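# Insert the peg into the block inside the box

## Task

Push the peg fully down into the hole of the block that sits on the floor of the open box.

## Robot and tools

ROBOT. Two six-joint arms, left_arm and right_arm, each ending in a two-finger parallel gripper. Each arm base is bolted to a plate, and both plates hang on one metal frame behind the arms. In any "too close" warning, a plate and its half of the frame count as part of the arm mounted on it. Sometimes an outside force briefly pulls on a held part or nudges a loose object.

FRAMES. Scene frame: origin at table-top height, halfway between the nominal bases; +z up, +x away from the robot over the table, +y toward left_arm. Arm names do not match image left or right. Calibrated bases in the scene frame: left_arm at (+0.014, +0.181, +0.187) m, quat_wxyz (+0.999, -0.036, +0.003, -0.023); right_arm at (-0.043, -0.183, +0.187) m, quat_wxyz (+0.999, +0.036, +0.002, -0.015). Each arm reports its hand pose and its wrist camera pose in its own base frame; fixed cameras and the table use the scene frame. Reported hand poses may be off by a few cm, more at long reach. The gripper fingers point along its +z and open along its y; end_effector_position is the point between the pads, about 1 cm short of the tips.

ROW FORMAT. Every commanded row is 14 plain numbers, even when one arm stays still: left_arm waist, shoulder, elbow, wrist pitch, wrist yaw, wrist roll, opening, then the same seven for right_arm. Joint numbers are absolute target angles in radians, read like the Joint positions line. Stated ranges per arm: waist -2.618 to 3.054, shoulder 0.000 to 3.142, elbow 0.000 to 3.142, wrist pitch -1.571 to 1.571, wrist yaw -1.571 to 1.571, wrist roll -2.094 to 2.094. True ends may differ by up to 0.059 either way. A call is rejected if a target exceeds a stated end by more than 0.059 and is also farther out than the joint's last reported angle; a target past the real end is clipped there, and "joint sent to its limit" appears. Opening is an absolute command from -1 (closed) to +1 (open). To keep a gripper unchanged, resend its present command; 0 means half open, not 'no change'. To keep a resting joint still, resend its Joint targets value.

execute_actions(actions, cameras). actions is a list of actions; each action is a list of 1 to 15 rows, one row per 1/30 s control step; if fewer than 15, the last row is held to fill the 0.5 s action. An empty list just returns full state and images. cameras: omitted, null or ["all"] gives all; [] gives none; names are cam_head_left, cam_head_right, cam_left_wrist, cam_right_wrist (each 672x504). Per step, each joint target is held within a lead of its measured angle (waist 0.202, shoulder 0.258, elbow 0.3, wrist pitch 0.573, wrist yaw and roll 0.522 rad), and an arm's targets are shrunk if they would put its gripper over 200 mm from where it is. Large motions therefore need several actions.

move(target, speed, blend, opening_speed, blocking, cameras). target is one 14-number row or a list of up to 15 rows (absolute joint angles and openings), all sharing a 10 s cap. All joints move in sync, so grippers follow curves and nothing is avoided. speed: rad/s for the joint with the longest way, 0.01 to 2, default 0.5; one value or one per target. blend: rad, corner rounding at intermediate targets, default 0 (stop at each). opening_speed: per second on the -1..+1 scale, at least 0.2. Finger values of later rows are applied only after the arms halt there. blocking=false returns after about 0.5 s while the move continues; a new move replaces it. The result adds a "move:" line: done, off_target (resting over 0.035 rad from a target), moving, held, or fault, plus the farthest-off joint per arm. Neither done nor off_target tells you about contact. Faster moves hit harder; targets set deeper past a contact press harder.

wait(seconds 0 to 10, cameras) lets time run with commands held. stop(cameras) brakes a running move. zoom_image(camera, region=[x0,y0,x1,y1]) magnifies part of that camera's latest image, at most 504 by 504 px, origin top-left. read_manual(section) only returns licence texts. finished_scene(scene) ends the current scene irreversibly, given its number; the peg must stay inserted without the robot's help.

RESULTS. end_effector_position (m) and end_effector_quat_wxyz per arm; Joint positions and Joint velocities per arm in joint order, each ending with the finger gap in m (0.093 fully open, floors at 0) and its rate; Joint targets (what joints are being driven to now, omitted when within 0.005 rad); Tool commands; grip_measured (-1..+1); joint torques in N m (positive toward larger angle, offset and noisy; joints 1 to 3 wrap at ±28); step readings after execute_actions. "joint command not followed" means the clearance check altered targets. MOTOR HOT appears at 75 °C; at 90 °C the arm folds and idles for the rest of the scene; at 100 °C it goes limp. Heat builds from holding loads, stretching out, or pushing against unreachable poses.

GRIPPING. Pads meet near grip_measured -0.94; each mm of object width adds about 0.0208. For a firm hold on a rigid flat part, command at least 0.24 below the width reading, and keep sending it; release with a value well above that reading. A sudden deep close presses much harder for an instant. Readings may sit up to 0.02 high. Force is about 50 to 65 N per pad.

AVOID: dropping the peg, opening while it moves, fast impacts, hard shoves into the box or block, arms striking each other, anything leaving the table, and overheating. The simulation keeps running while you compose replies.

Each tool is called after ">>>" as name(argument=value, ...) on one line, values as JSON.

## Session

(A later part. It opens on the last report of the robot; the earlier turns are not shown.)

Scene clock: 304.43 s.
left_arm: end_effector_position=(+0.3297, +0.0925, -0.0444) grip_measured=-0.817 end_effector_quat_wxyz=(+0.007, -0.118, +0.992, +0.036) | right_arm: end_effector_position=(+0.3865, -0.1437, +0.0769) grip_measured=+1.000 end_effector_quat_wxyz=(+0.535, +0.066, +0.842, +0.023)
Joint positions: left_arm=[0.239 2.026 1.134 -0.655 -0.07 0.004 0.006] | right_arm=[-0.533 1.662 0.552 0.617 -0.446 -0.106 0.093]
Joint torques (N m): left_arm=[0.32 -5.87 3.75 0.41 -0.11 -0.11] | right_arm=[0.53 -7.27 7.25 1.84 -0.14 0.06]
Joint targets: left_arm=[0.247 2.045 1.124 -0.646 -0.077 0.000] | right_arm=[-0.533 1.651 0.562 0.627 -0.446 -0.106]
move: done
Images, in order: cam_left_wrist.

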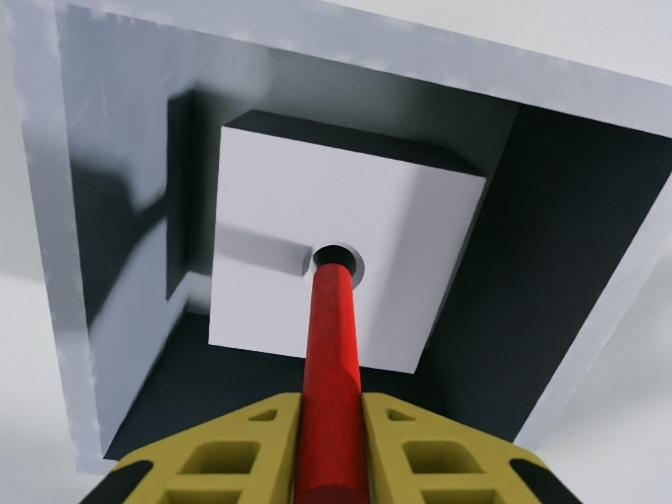

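>>> move(target=[0.2475,2.084,1.110,-0.593,-0.077,0,-0.95,-0.533,1.651,0.562,0.627,-0.446,-0.106,1], speed=0.08, cameras=["cam_left_wrist"])

>>> zoom_image(camera="cam_left_wrist", region=[230, 180, 430, 380])

Scene clock: 313.90 s.
left_arm: end_effector_position=(+0.3307, +0.0927, -0.0592) grip_measured=-0.817 end_effector_quat_wxyz=(+0.008, -0.118, +0.992, +0.036) | right_arm: end_effector_position=(+0.3865, -0.1437, +0.0769) grip_measured=+1.000 end_effector_quat_wxyz=(+0.535, +0.066, +0.842, +0.023)
Joint positions: left_arm=[0.239 2.064 1.12 -0.602 -0.07 0.004 0.006] | right_arm=[-0.533 1.662 0.552 0.617 -0.446 -0.106 0.093]
Joint torques (N m): left_arm=[0.34 -5.93 3.56 0.4 -0.11 -0.1] | right_arm=[0.57 -7.25 7.45 1.85 -0.14 0.04]
Joint targets: left_arm=[0.248 2.084 1.110 -0.593 -0.077 0.000] | right_arm=[-0.533 1.651 0.562 0.627 -0.446 -0.106]
move: done
Images, in order: cam_left_wrist.

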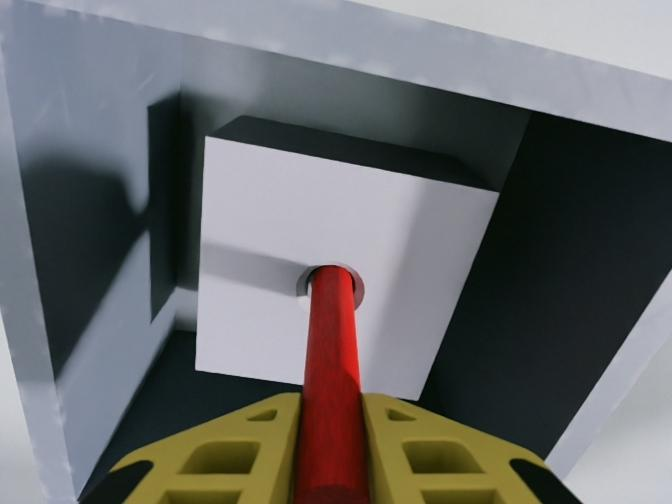

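Scaled by 2.520.

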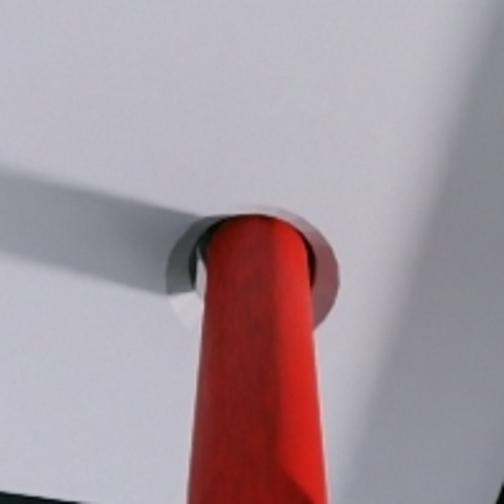

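>>> move(target=[0.2495,2.084,1.091,-0.577,-0.077,0,-0.95,-0.533,1.651,0.562,0.627,-0.446,-0.106,1], speed=0.06, cameras=["cam_left_wrist"])

>>> zoom_image(camera="cam_left_wrist", region=[230, 180, 430, 380])

Scene clock: 324.97 s.
left_arm: end_effector_position=(+0.3277, +0.0929, -0.0626) grip_measured=-0.817 end_effector_quat_wxyz=(+0.008, -0.119, +0.992, +0.036) | right_arm: end_effector_position=(+0.3865, -0.1437, +0.0769) grip_measured=+1.000 end_effector_quat_wxyz=(+0.535, +0.066, +0.842, +0.023)
Joint positions: left_arm=[0.242 2.064 1.102 -0.584 -0.07 0.004 0.006] | right_arm=[-0.533 1.662 0.552 0.617 -0.446 -0.106 0.093]
Joint torques (N m): left_arm=[0.35 -5.86 3.43 0.38 -0.11 -0.09] | right_arm=[0.46 -7.2 7.31 1.85 -0.14 0.05]
Joint targets: left_arm=[0.249 2.084 1.091 -0.577 -0.077 0.000] | right_arm=[-0.533 1.651 0.562 0.627 -0.446 -0.106]
move: done
Images, in order: cam_left_wrist.

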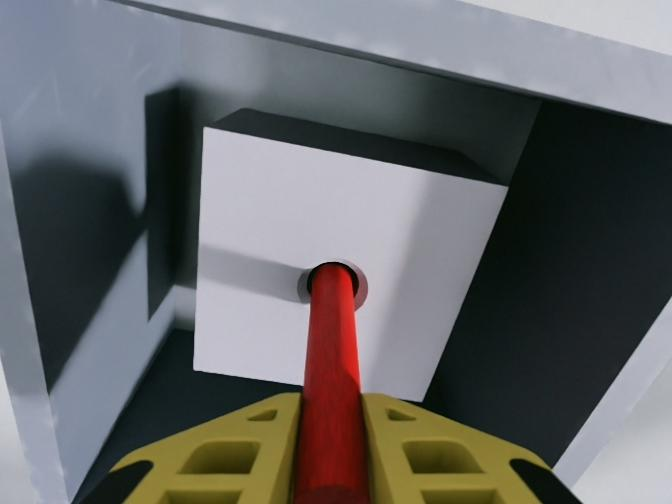

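Scaled by 2.520.

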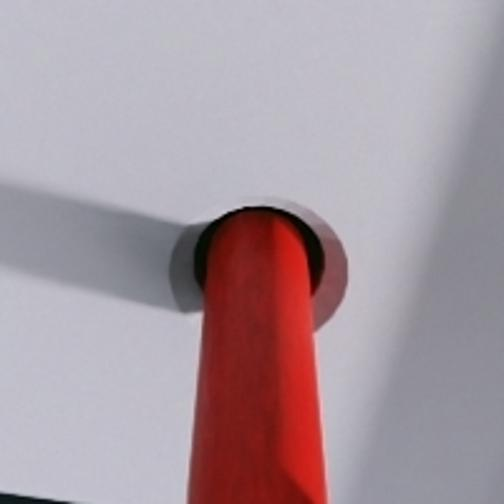

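>>> move(target=[0.2495,2.112,1.074,-0.533,-0.077,0,-0.95,-0.533,1.651,0.562,0.627,-0.446,-0.106,1], speed=0.06, cameras=["cam_left_wrist"])

>>> zoom_image(camera="cam_left_wrist", region=[230, 210, 430, 410])

Scene clock: 337.37 s.
left_arm: end_effector_position=(+0.3277, +0.0929, -0.0740) grip_measured=-0.817 end_effector_quat_wxyz=(+0.011, -0.119, +0.992, +0.037) | right_arm: end_effector_position=(+0.3865, -0.1437, +0.0769) grip_measured=+1.000 end_effector_quat_wxyz=(+0.535, +0.066, +0.842, +0.023)
Joint positions: left_arm=[0.242 2.091 1.086 -0.536 -0.07 0.004 0.006] | right_arm=[-0.533 1.662 0.552 0.617 -0.446 -0.106 0.093]
Joint torques (N m): left_arm=[0.34 -5.79 3.17 0.34 -0.11 -0.09] | right_arm=[0.47 -7.16 7.31 1.82 -0.16 0.01]
Joint targets: left_arm=[0.249 2.112 1.074 -0.533 -0.077 0.000] | right_arm=[-0.533 1.651 0.562 0.627 -0.446 -0.106]
move: done
Images, in order: cam_left_wrist.

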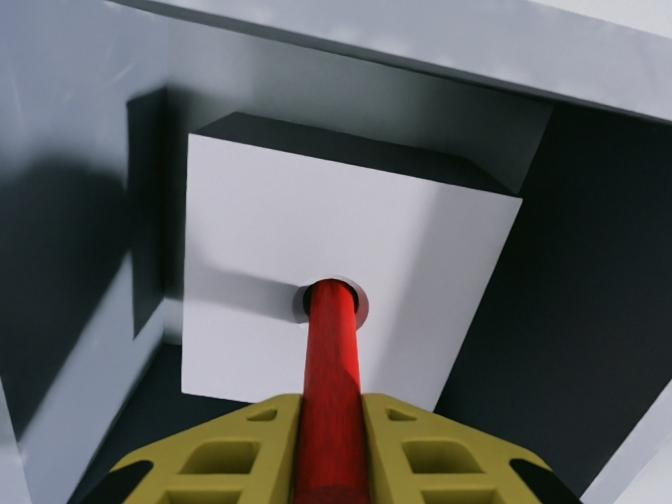

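Scaled by 2.520.

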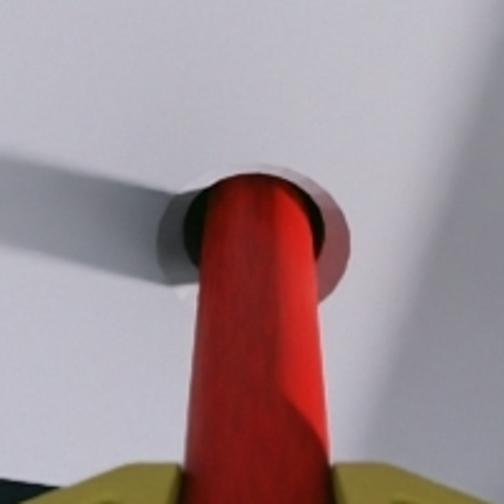

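>>> move(target=[0.253,2.131,1.050,-0.497,-0.077,0,-0.95,-0.533,1.651,0.562,0.627,-0.446,-0.106,1], speed=0.06, cameras=["cam_left_wrist"])

>>> zoom_image(camera="cam_left_wrist", region=[230, 210, 430, 410])

Scene clock: 345.10 s.
left_arm: end_effector_position=(+0.3271, +0.0940, -0.0832) grip_measured=-0.817 end_effector_quat_wxyz=(+0.016, -0.121, +0.992, +0.038) | right_arm: end_effector_position=(+0.3865, -0.1437, +0.0769) grip_measured=+1.000 end_effector_quat_wxyz=(+0.535, +0.066, +0.842, +0.023)
Joint positions: left_arm=[0.245 2.109 1.065 -0.486 -0.071 0.004 0.006] | right_arm=[-0.533 1.662 0.552 0.617 -0.446 -0.106 0.093]
Joint torques (N m): left_arm=[0.39 -5.68 2.82 0.21 -0.11 -0.09] | right_arm=[0.31 -7.16 7.27 1.85 -0.11 0.01]
Joint targets: left_arm=[0.253 2.131 1.050 -0.497 -0.077 0.000] | right_arm=[-0.533 1.651 0.562 0.627 -0.446 -0.106]
move: done
Images, in order: cam_left_wrist.

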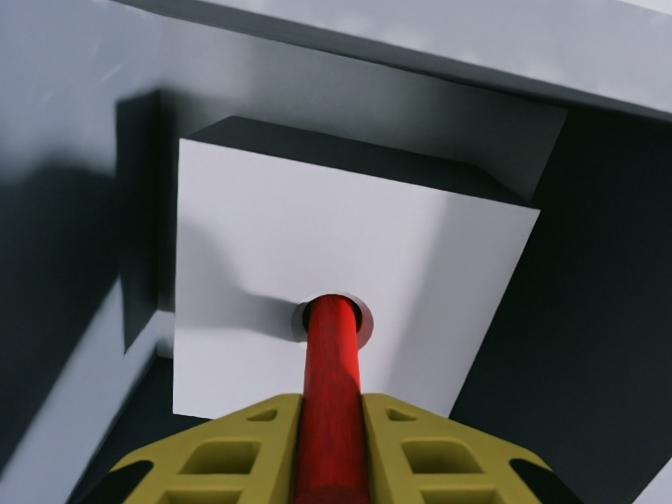

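Scaled by 2.520.

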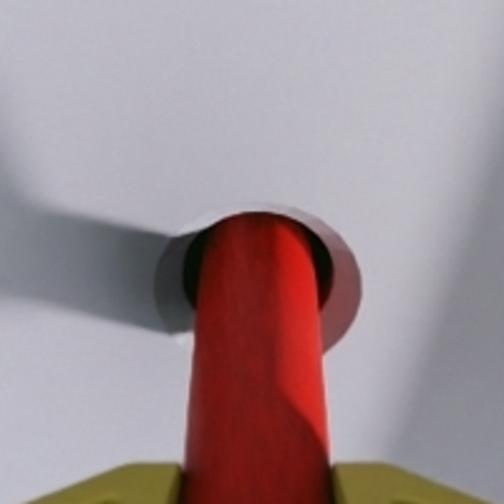

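>>> move(target=[0.253,2.155,1.031,-0.477,-0.077,0,-0.95,-0.533,1.651,0.562,0.627,-0.446,-0.106,1], speed=0.06, cameras=["cam_left_wrist"])

>>> zoom_image(camera="cam_left_wrist", region=[230, 240, 430, 440])

Scene clock: 351.23 s.
left_arm: end_effector_position=(+0.3266, +0.0939, -0.0923) grip_measured=-0.817 end_effector_quat_wxyz=(+0.019, -0.121, +0.992, +0.038) | right_arm: end_effector_position=(+0.3865, -0.1437, +0.0769) grip_measured=+1.000 end_effector_quat_wxyz=(+0.535, +0.066, +0.842, +0.023)
Joint positions: left_arm=[0.245 2.13 1.05 -0.444 -0.071 0.004 0.006] | right_arm=[-0.533 1.662 0.552 0.617 -0.446 -0.106 0.093]
Joint torques (N m): left_arm=[0.36 -5.48 2.3 -0.02 -0.1 -0.11] | right_arm=[0.38 -7.16 7.36 1.85 -0.15 0.03]
Joint targets: left_arm=[0.253 2.155 1.031 -0.477 -0.077 0.000] | right_arm=[-0.533 1.651 0.562 0.627 -0.446 -0.106]
move: done
Images, in order: cam_left_wrist.

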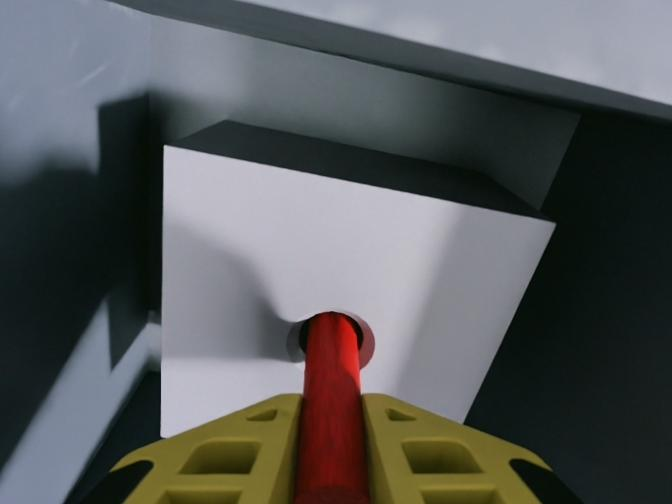

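Scaled by 2.520.

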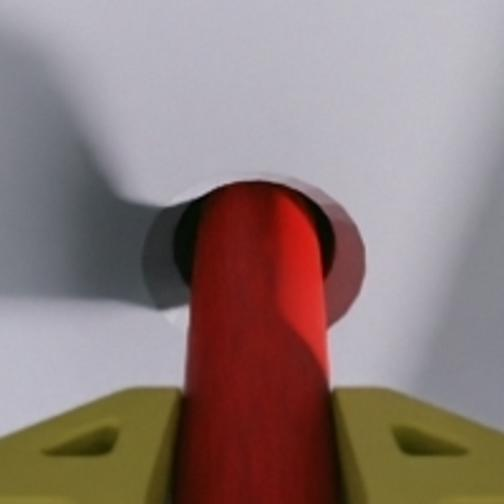

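>>> move(target=[0.253,2.178,1.006,-0.443,-0.077,0,-0.95,-0.533,1.651,0.562,0.627,-0.446,-0.106,1], speed=0.06, cameras=["cam_left_wrist"])

>>> zoom_image(camera="cam_left_wrist", region=[230, 260, 430, 460])

Scene clock: 360.17 s.
left_arm: end_effector_position=(+0.3264, +0.0944, -0.1017) grip_measured=-0.817 end_effector_quat_wxyz=(+0.025, -0.121, +0.992, +0.041) | right_arm: end_effector_position=(+0.3865, -0.1437, +0.0769) grip_measured=+1.000 end_effector_quat_wxyz=(+0.535, +0.066, +0.842, +0.023)
Joint positions: left_arm=[0.245 2.15 1.029 -0.39 -0.075 0.004 0.006] | right_arm=[-0.533 1.662 0.552 0.617 -0.446 -0.106 0.093]
Joint torques (N m): left_arm=[0.38 -5.26 1.8 -0.22 -0.06 -0.1] | right_arm=[0.47 -7.21 7.24 1.84 -0.14 0.02]
Joint targets: left_arm=[0.253 2.178 1.006 -0.443 -0.077 0.000] | right_arm=[-0.533 1.651 0.562 0.627 -0.446 -0.106]
move: off_target (left_arm); left_arm: the wrist pitch is farthest, 0.053 rad from its target
Images, in order: cam_left_wrist.

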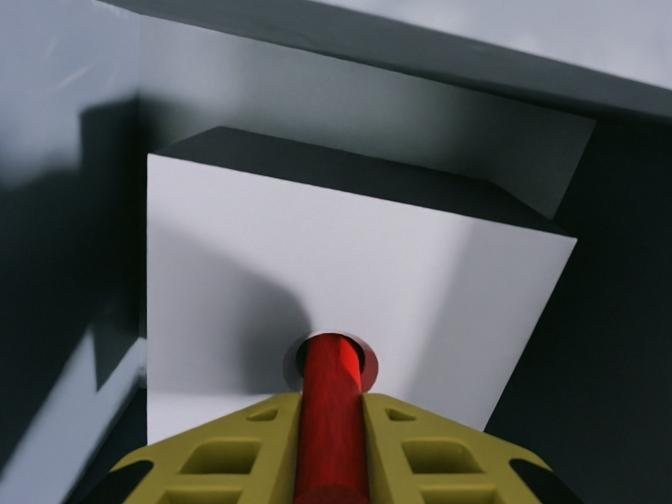

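Scaled by 2.520.

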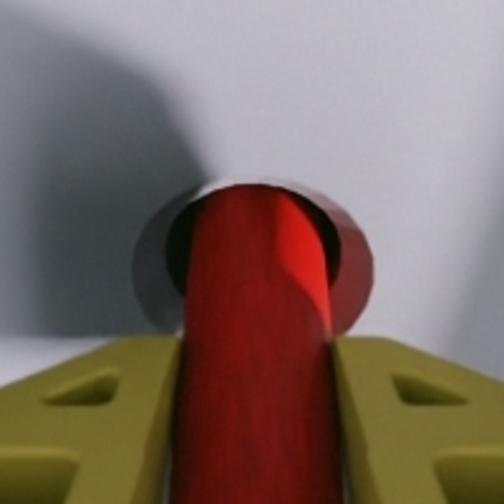

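>>> move(target=[0.253,2.186,0.986,-0.348,-0.077,0,-0.95,-0.533,1.651,0.562,0.627,-0.446,-0.106,1], speed=0.06, cameras=["cam_left_wrist"])

>>> zoom_image(camera="cam_left_wrist", region=[230, 260, 430, 460])

Scene clock: 373.37 s.
left_arm: end_effector_position=(+0.3266, +0.0946, -0.1047) grip_measured=-0.817 end_effector_quat_wxyz=(+0.032, -0.121, +0.991, +0.042) | right_arm: end_effector_position=(+0.3865, -0.1437, +0.0769) grip_measured=+1.000 end_effector_quat_wxyz=(+0.535, +0.066, +0.842, +0.023)
Joint positions: left_arm=[0.245 2.153 1.013 -0.358 -0.075 0.004 0.006] | right_arm=[-0.533 1.662 0.552 0.617 -0.446 -0.106 0.093]
Joint torques (N m): left_arm=[0.38 -4.72 1.39 0.52 -0.04 -0.11] | right_arm=[0.54 -7.19 7.31 1.83 -0.13 0.04]
Joint targets: left_arm=[0.253 2.186 0.986 -0.348 -0.077 0.000] | right_arm=[-0.533 1.651 0.562 0.627 -0.446 -0.106]
move: done
Images, in order: cam_left_wrist.

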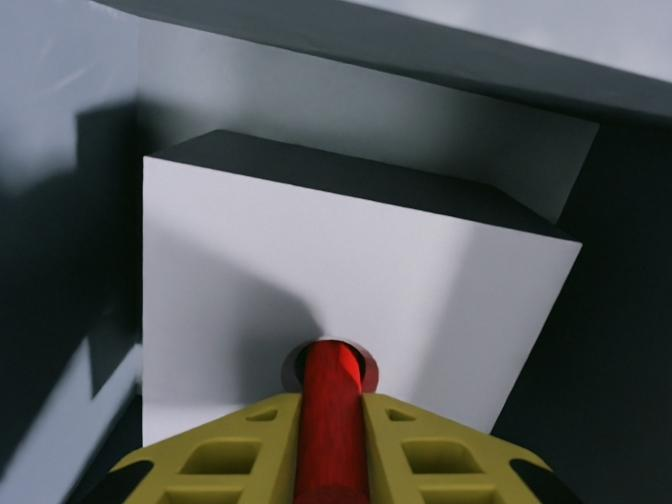

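Scaled by 2.520.

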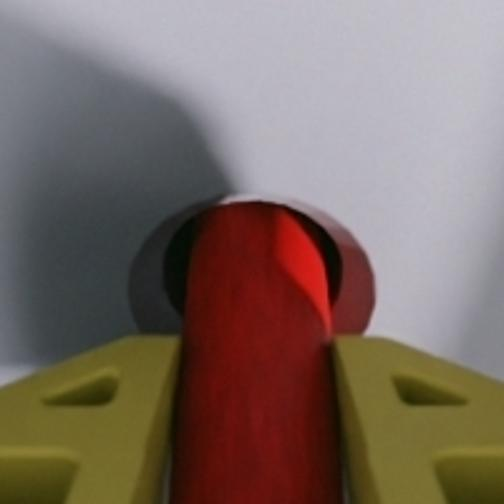

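>>> move(target=[0.253,2.205,0.982,-0.335,-0.077,0,-0.95,-0.533,1.651,0.562,0.627,-0.446,-0.106,1], speed=0.06, cameras=["cam_left_wrist"])

>>> zoom_image(camera="cam_left_wrist", region=[230, 260, 430, 460])

Scene clock: 380.43 s.
left_arm: end_effector_position=(+0.3268, +0.0946, -0.1047) grip_measured=-0.817 end_effector_quat_wxyz=(+0.032, -0.121, +0.991, +0.042) | right_arm: end_effector_position=(+0.3865, -0.1437, +0.0769) grip_measured=+1.000 end_effector_quat_wxyz=(+0.535, +0.066, +0.842, +0.023)
Joint positions: left_arm=[0.245 2.153 1.013 -0.357 -0.075 0.004 0.006] | right_arm=[-0.533 1.662 0.552 0.617 -0.446 -0.106 0.093]
Joint torques (N m): left_arm=[0.35 -3.21 1.01 0.67 -0.07 -0.1] | right_arm=[0.53 -7.32 7.28 1.83 -0.11 0.03]
Joint targets: left_arm=[0.253 2.205 0.982 -0.335 -0.077 0.000] | right_arm=[-0.533 1.651 0.562 0.627 -0.446 -0.106]
move: off_target (left_arm); left_arm: the shoulder is farthest, 0.052 rad from its target
Images, in order: cam_left_wrist.

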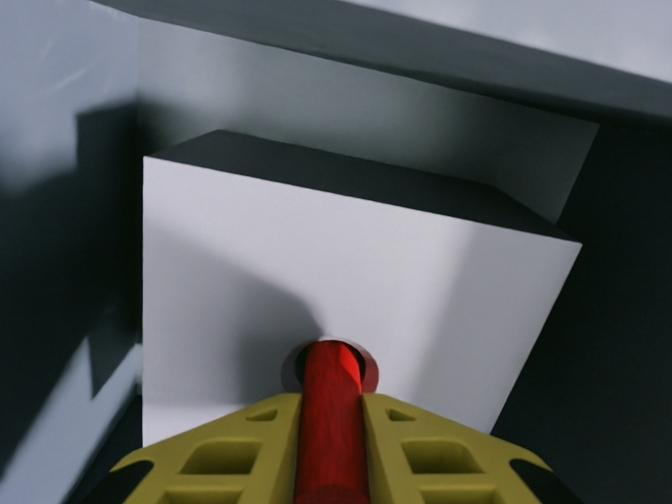

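Scaled by 2.520.

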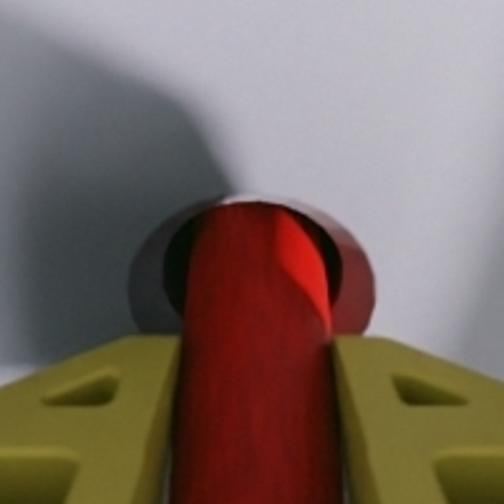

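>>> move(target=[[0.249,2.174,1.002,-0.352,-0.077,0,-0.95,-0.533,1.651,0.562,0.627,-0.446,-0.106,1],[0.249,2.174,1.002,-0.352,-0.077,0,0.0,-0.533,1.651,0.562,0.627,-0.446,-0.106,1]], opening_speed=0.4, speed=0.1, cameras=["cam_left_wrist"])

Scene clock: 389.20 s.
left_arm: end_effector_position=(+0.3271, +0.0948, -0.1049) grip_measured=-0.002 end_effector_quat_wxyz=(+0.033, -0.121, +0.991, +0.042) | right_arm: end_effector_position=(+0.3865, -0.1437, +0.0769) grip_measured=+1.000 end_effector_quat_wxyz=(+0.535, +0.066, +0.842, +0.023)
Joint positions: left_arm=[0.245 2.153 1.012 -0.353 -0.076 0.004 0.045] | right_arm=[-0.533 1.662 0.552 0.617 -0.446 -0.106 0.093]
Joint torques (N m): left_arm=[0.01 -5.75 2.82 0.44 -0.05 -0.09] | right_arm=[0.42 -7.24 7.39 1.83 -0.14 0.04]
Joint targets: left_arm=[0.249 2.174 1.002 -0.352 -0.077 0.000] | right_arm=[-0.533 1.651 0.562 0.627 -0.446 -0.106]
move: done
Images, in order: cam_left_wrist.

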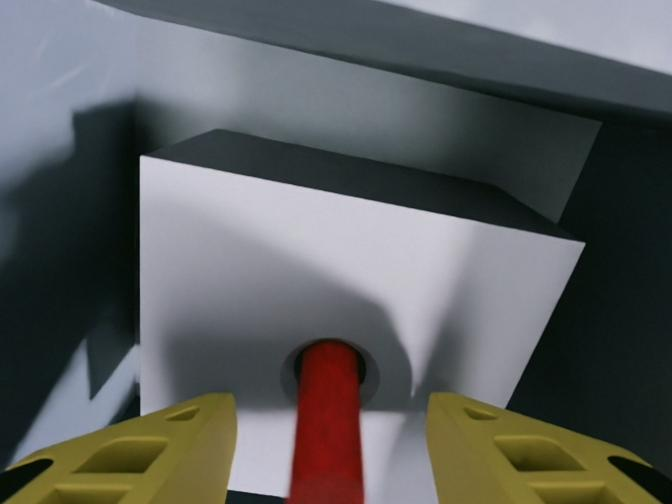

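No spring. Rise.

>>> move(target=[[0.246,2.10,1.05,-0.47,-0.075,0,0.0,-0.533,1.651,0.562,0.627,-0.446,-0.106,1],[0.245,2.0,1.13,-0.66,-0.072,0,0.0,-0.533,1.651,0.562,0.627,-0.446,-0.106,1],[0.24,1.85,1.28,-0.96,-0.07,0,0.0,-0.533,1.651,0.562,0.627,-0.446,-0.106,1]], speed=[0.15,0.3,0.4], blend=0.03, cameras=["cam_left_wrist"])

>>> zoom_image(camera="cam_left_wrist", region=[200, 80, 480, 360])

Scene clock: 395.93 s.
left_arm: end_effector_position=(+0.3210, +0.0932, +0.0285) grip_measured=-0.002 end_effector_quat_wxyz=(-0.006, -0.120, +0.992, +0.037) | right_arm: end_effector_position=(+0.3865, -0.1437, +0.0769) grip_measured=+1.000 end_effector_quat_wxyz=(+0.535, +0.066, +0.842, +0.023)
Joint positions: left_arm=[0.245 1.881 1.257 -0.949 -0.076 0.004 0.045] | right_arm=[-0.533 1.662 0.552 0.617 -0.446 -0.106 0.093]
Joint torques (N m): left_arm=[-0.61 -9.55 7.27 0.12 0.03 -0.1] | right_arm=[0.4 -7.15 7.31 1.83 -0.14 0.03]
Joint targets: left_arm=[0.240 1.850 1.280 -0.960 -0.070 0.000] | right_arm=[-0.533 1.651 0.562 0.627 -0.446 -0.106]
move: done
Images, in order: cam_left_wrist.

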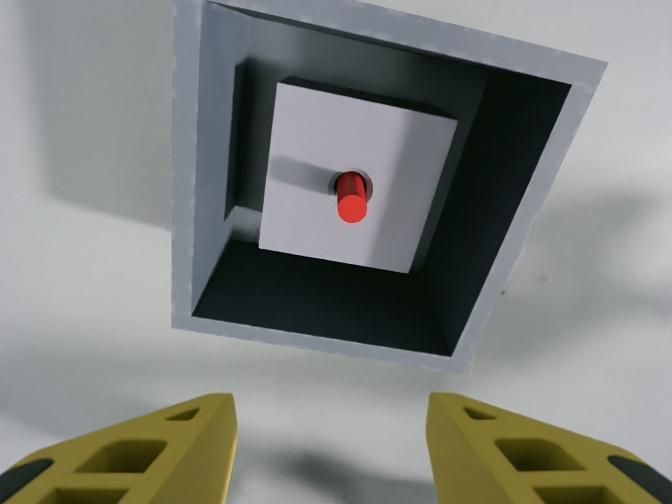

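Scaled by 1.800.

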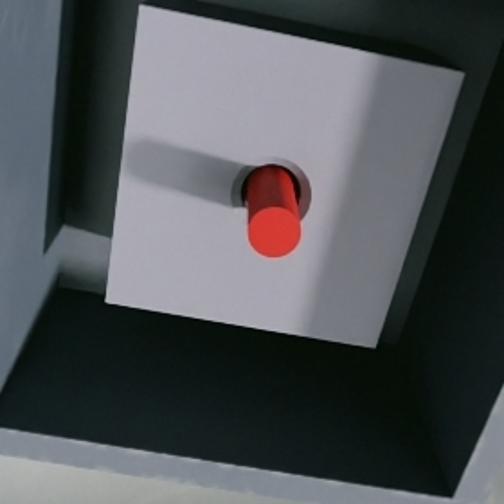

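>>> finished_scene(scene=2)

The scene is finished: the task was done.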